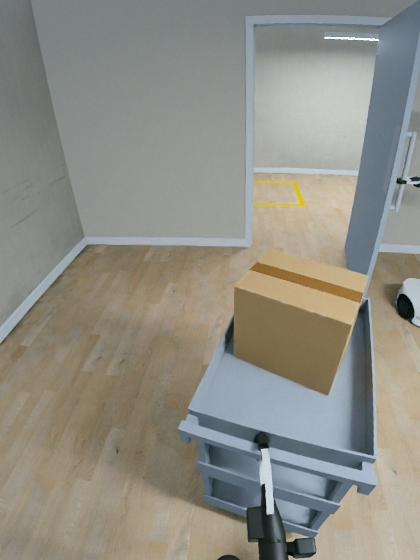

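Emit:
move(r1={"base":{"translate_m":0.42,"strafe_m":-0.09},"contact_limits":{"translate_m":0.5}}, cameras=[], blocking=false)

Emit:
wait(seconds=4, cameras=["r1_head_camera","r2_head_camera"])

Scene clock: 567.60 s.
move: r1 moving
r1.base_odometry: x=-4.196 y=-1.158 heading=+0.824
r1.turned_by_wheels: +0.000
r1.turned_by_imu: +0.001
r1.base_tilt: forward=-1.7 right=+1.2
r1.lidar_m: 0.42 2.44 1.88 1.85 1.98 2.88 2.85 3.09 2.90 2.87 3.09 0.40
r1.base_status: translate_m moving; strafe_m moving
r1.joint_positions: lift_m=+0.644 arm_m=+0.000 wrist_yaw_rad=+0.003 wrist_pitch_rad=-0.017 wrist_roll_rad=+1.570 gripper_m=-0.034
r1.joint_status: not commanded
r1.measured_speeds: translate_m=+0.120 strafe_m=-0.027 rotate_rad=-0.002 lift_m=+0.000 arm_m=+0.000 wrist_yaw_rad=+0.000 wrist_pitch_rad=+0.000 wrist_roll_rad=+0.000
r1.motor_effort: lift_m=+12(12) arm_m=+4(4) wheel_0=+9(15) wheel_1=+7(7) wheel_2=-11(12)
r1.servo_current: wrist_yaw_rad=52(59) wrist_pitch_rad=85(91) wrist_roll_rad=46(59) gripper_m=52(59)
r1.contact_limits: translate_m 0.5
r1.hand_pose: x=+0.4594 y=-0.0867 z=+0.8265 quat_wxyz=(+0.707, +0.707, -0.005, +0.007) (m; r1's base frame)
r1.wrist_depth_mm: - 402 126 179 178 - - / - 387 133 188 187 - - / - 421 413 195 195 - - / - 466 442 204 205 - - / - 521 508 214 216 - - / - - 178 195 223 1921 - / - 150 - 179 150 1708 1366
r2.base_odometry: x=-3.480 y=+0.057 heading=-1.927
r2.turned_by_wheels: +0.000
r2.turned_by_imu: +0.001
r2.base_tilt: forward=-0.7 right=+0.0
r2.lidar_m: 0.40 0.46 1.33 2.33 3.08 1.76 1.49 1.51 1.17 0.99 0.79 0.52
r2.base_status: not commanded
r2.joint_positions: lift_m=+0.850 arm_m=+0.000 wrist_yaw_rad=+0.475 wrist_pitch_rad=+0.001 wrist_roll_rad=+0.000 gripper_m=-0.029
r2.joint_status: not commanded
r2.measured_speeds: all 0
r2.motor_effort: lift_m=+20(20) arm_m=-4(4) wheel_0=+9(9) wheel_1=-5(5) wheel_2=+16(17)
r2.servo_current: wrist_yaw_rad=124(124) wrist_pitch_rad=46(46) wrist_roll_rad=52(52) gripper_m=104(111)
r2.hand_pose: x=+0.4674 y=+0.0541 z=+1.0277 quat_wxyz=(+0.972, +0.000, +0.001, +0.235) (m; r2's base frame)
r2.wrist_depth_mm: - - - 164 218 200 187 / - - - 164 219 200 189 / - - - 170 221 202 190 / 1281 - - 170 222 204 190 / 1160 - - 166 224 205 - / 1661 - 184 167 216 206 192 / - 1182 - - 224 201 193
pictures: none
No camera images: "cameras" was empty.

Scene clock: 570.00 s.
earlier move: r1 done
r1.base_odometry: x=-3.871 y=-0.930 heading=+0.824
r1.turned_by_wheels: +0.000
r1.turned_by_imu: +0.003
r1.base_tilt: forward=-1.6 right=+1.3
r1.lidar_m: 0.44 2.49 1.91 1.91 2.06 3.09 3.26 3.50 2.86 2.83 0.34 0.32
r1.base_status: done
r1.joint_positions: lift_m=+0.644 arm_m=+0.000 wrist_yaw_rad=+0.003 wrist_pitch_rad=-0.017 wrist_roll_rad=+1.570 gripper_m=-0.034
r1.joint_status: not commanded
r1.measured_speeds: all 0
r1.motor_effort: lift_m=+12(12) arm_m=-4(4) wheel_0=+5(16) wheel_1=+0(7) wheel_2=+0(17)
r1.servo_current: wrist_yaw_rad=33(72) wrist_pitch_rad=85(98) wrist_roll_rad=33(72) gripper_m=52(59)
r1.contact_limits: translate_m 0.5
r1.hand_pose: x=+0.4595 y=-0.0867 z=+0.8266 quat_wxyz=(+0.707, +0.707, -0.005, +0.007) (m; r1's base frame)
r1.wrist_depth_mm: 359 - - 127 126 - - / - - - 141 139 - - / - - - 158 157 640 - / - - 103 179 178 1756 - / - - 114 207 205 1983 1366 / - - 174 186 235 1921 1308 / - 148 - - 147 345 340
r2.base_odometry: x=-3.480 y=+0.057 heading=-1.927
r2.turned_by_wheels: +0.000
r2.turned_by_imu: +0.000
r2.base_tilt: forward=-0.6 right=+0.0
r2.lidar_m: 0.38 0.47 1.01 4.81 3.05 1.77 1.51 1.51 1.17 0.98 0.79 0.53
r2.base_status: not commanded
r2.joint_positions: lift_m=+0.850 arm_m=+0.000 wrist_yaw_rad=+0.475 wrist_pitch_rad=+0.001 wrist_roll_rad=+0.000 gripper_m=-0.029
r2.joint_status: not commanded
r2.measured_speeds: all 0
r2.on_its_own: wrist_yaw_rad is at rest, and its servo_current (117 mA) is outside its rest range (0 to 104 mA)
r2.motor_effort: lift_m=+20(20) arm_m=-3(4) wheel_0=+9(9) wheel_1=-5(5) wheel_2=+16(17)
r2.servo_current: wrist_yaw_rad=117(130) wrist_pitch_rad=39(52) wrist_roll_rad=52(59) gripper_m=98(111)
r2.hand_pose: x=+0.4674 y=+0.0541 z=+1.0277 quat_wxyz=(+0.972, +0.000, +0.001, +0.235) (m; r2's base frame)
r2.wrist_depth_mm: - - - 164 218 200 188 / - - - 164 220 200 189 / - - - 170 221 202 190 / 946 - - 170 222 204 191 / 904 1008 - 167 224 204 - / - 842 184 167 217 206 193 / - - - - 223 202 193
wait: 2.40 of 4 s (r1 has come to rest)
pictures: r1_head_camera, r2_head_camera
Images, in order (width x height): r1_head_camera 420x560, r2_head_camera 420x560.

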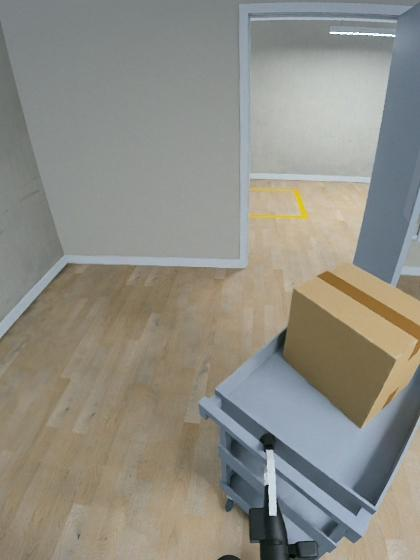

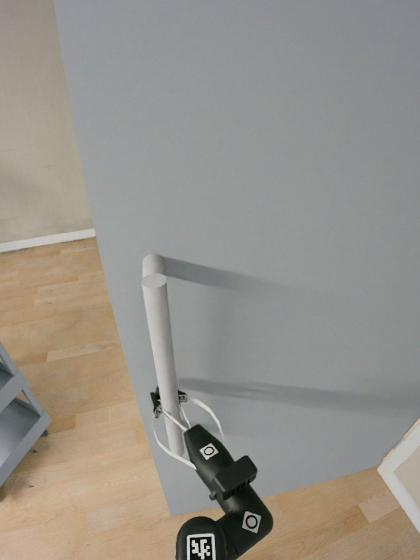

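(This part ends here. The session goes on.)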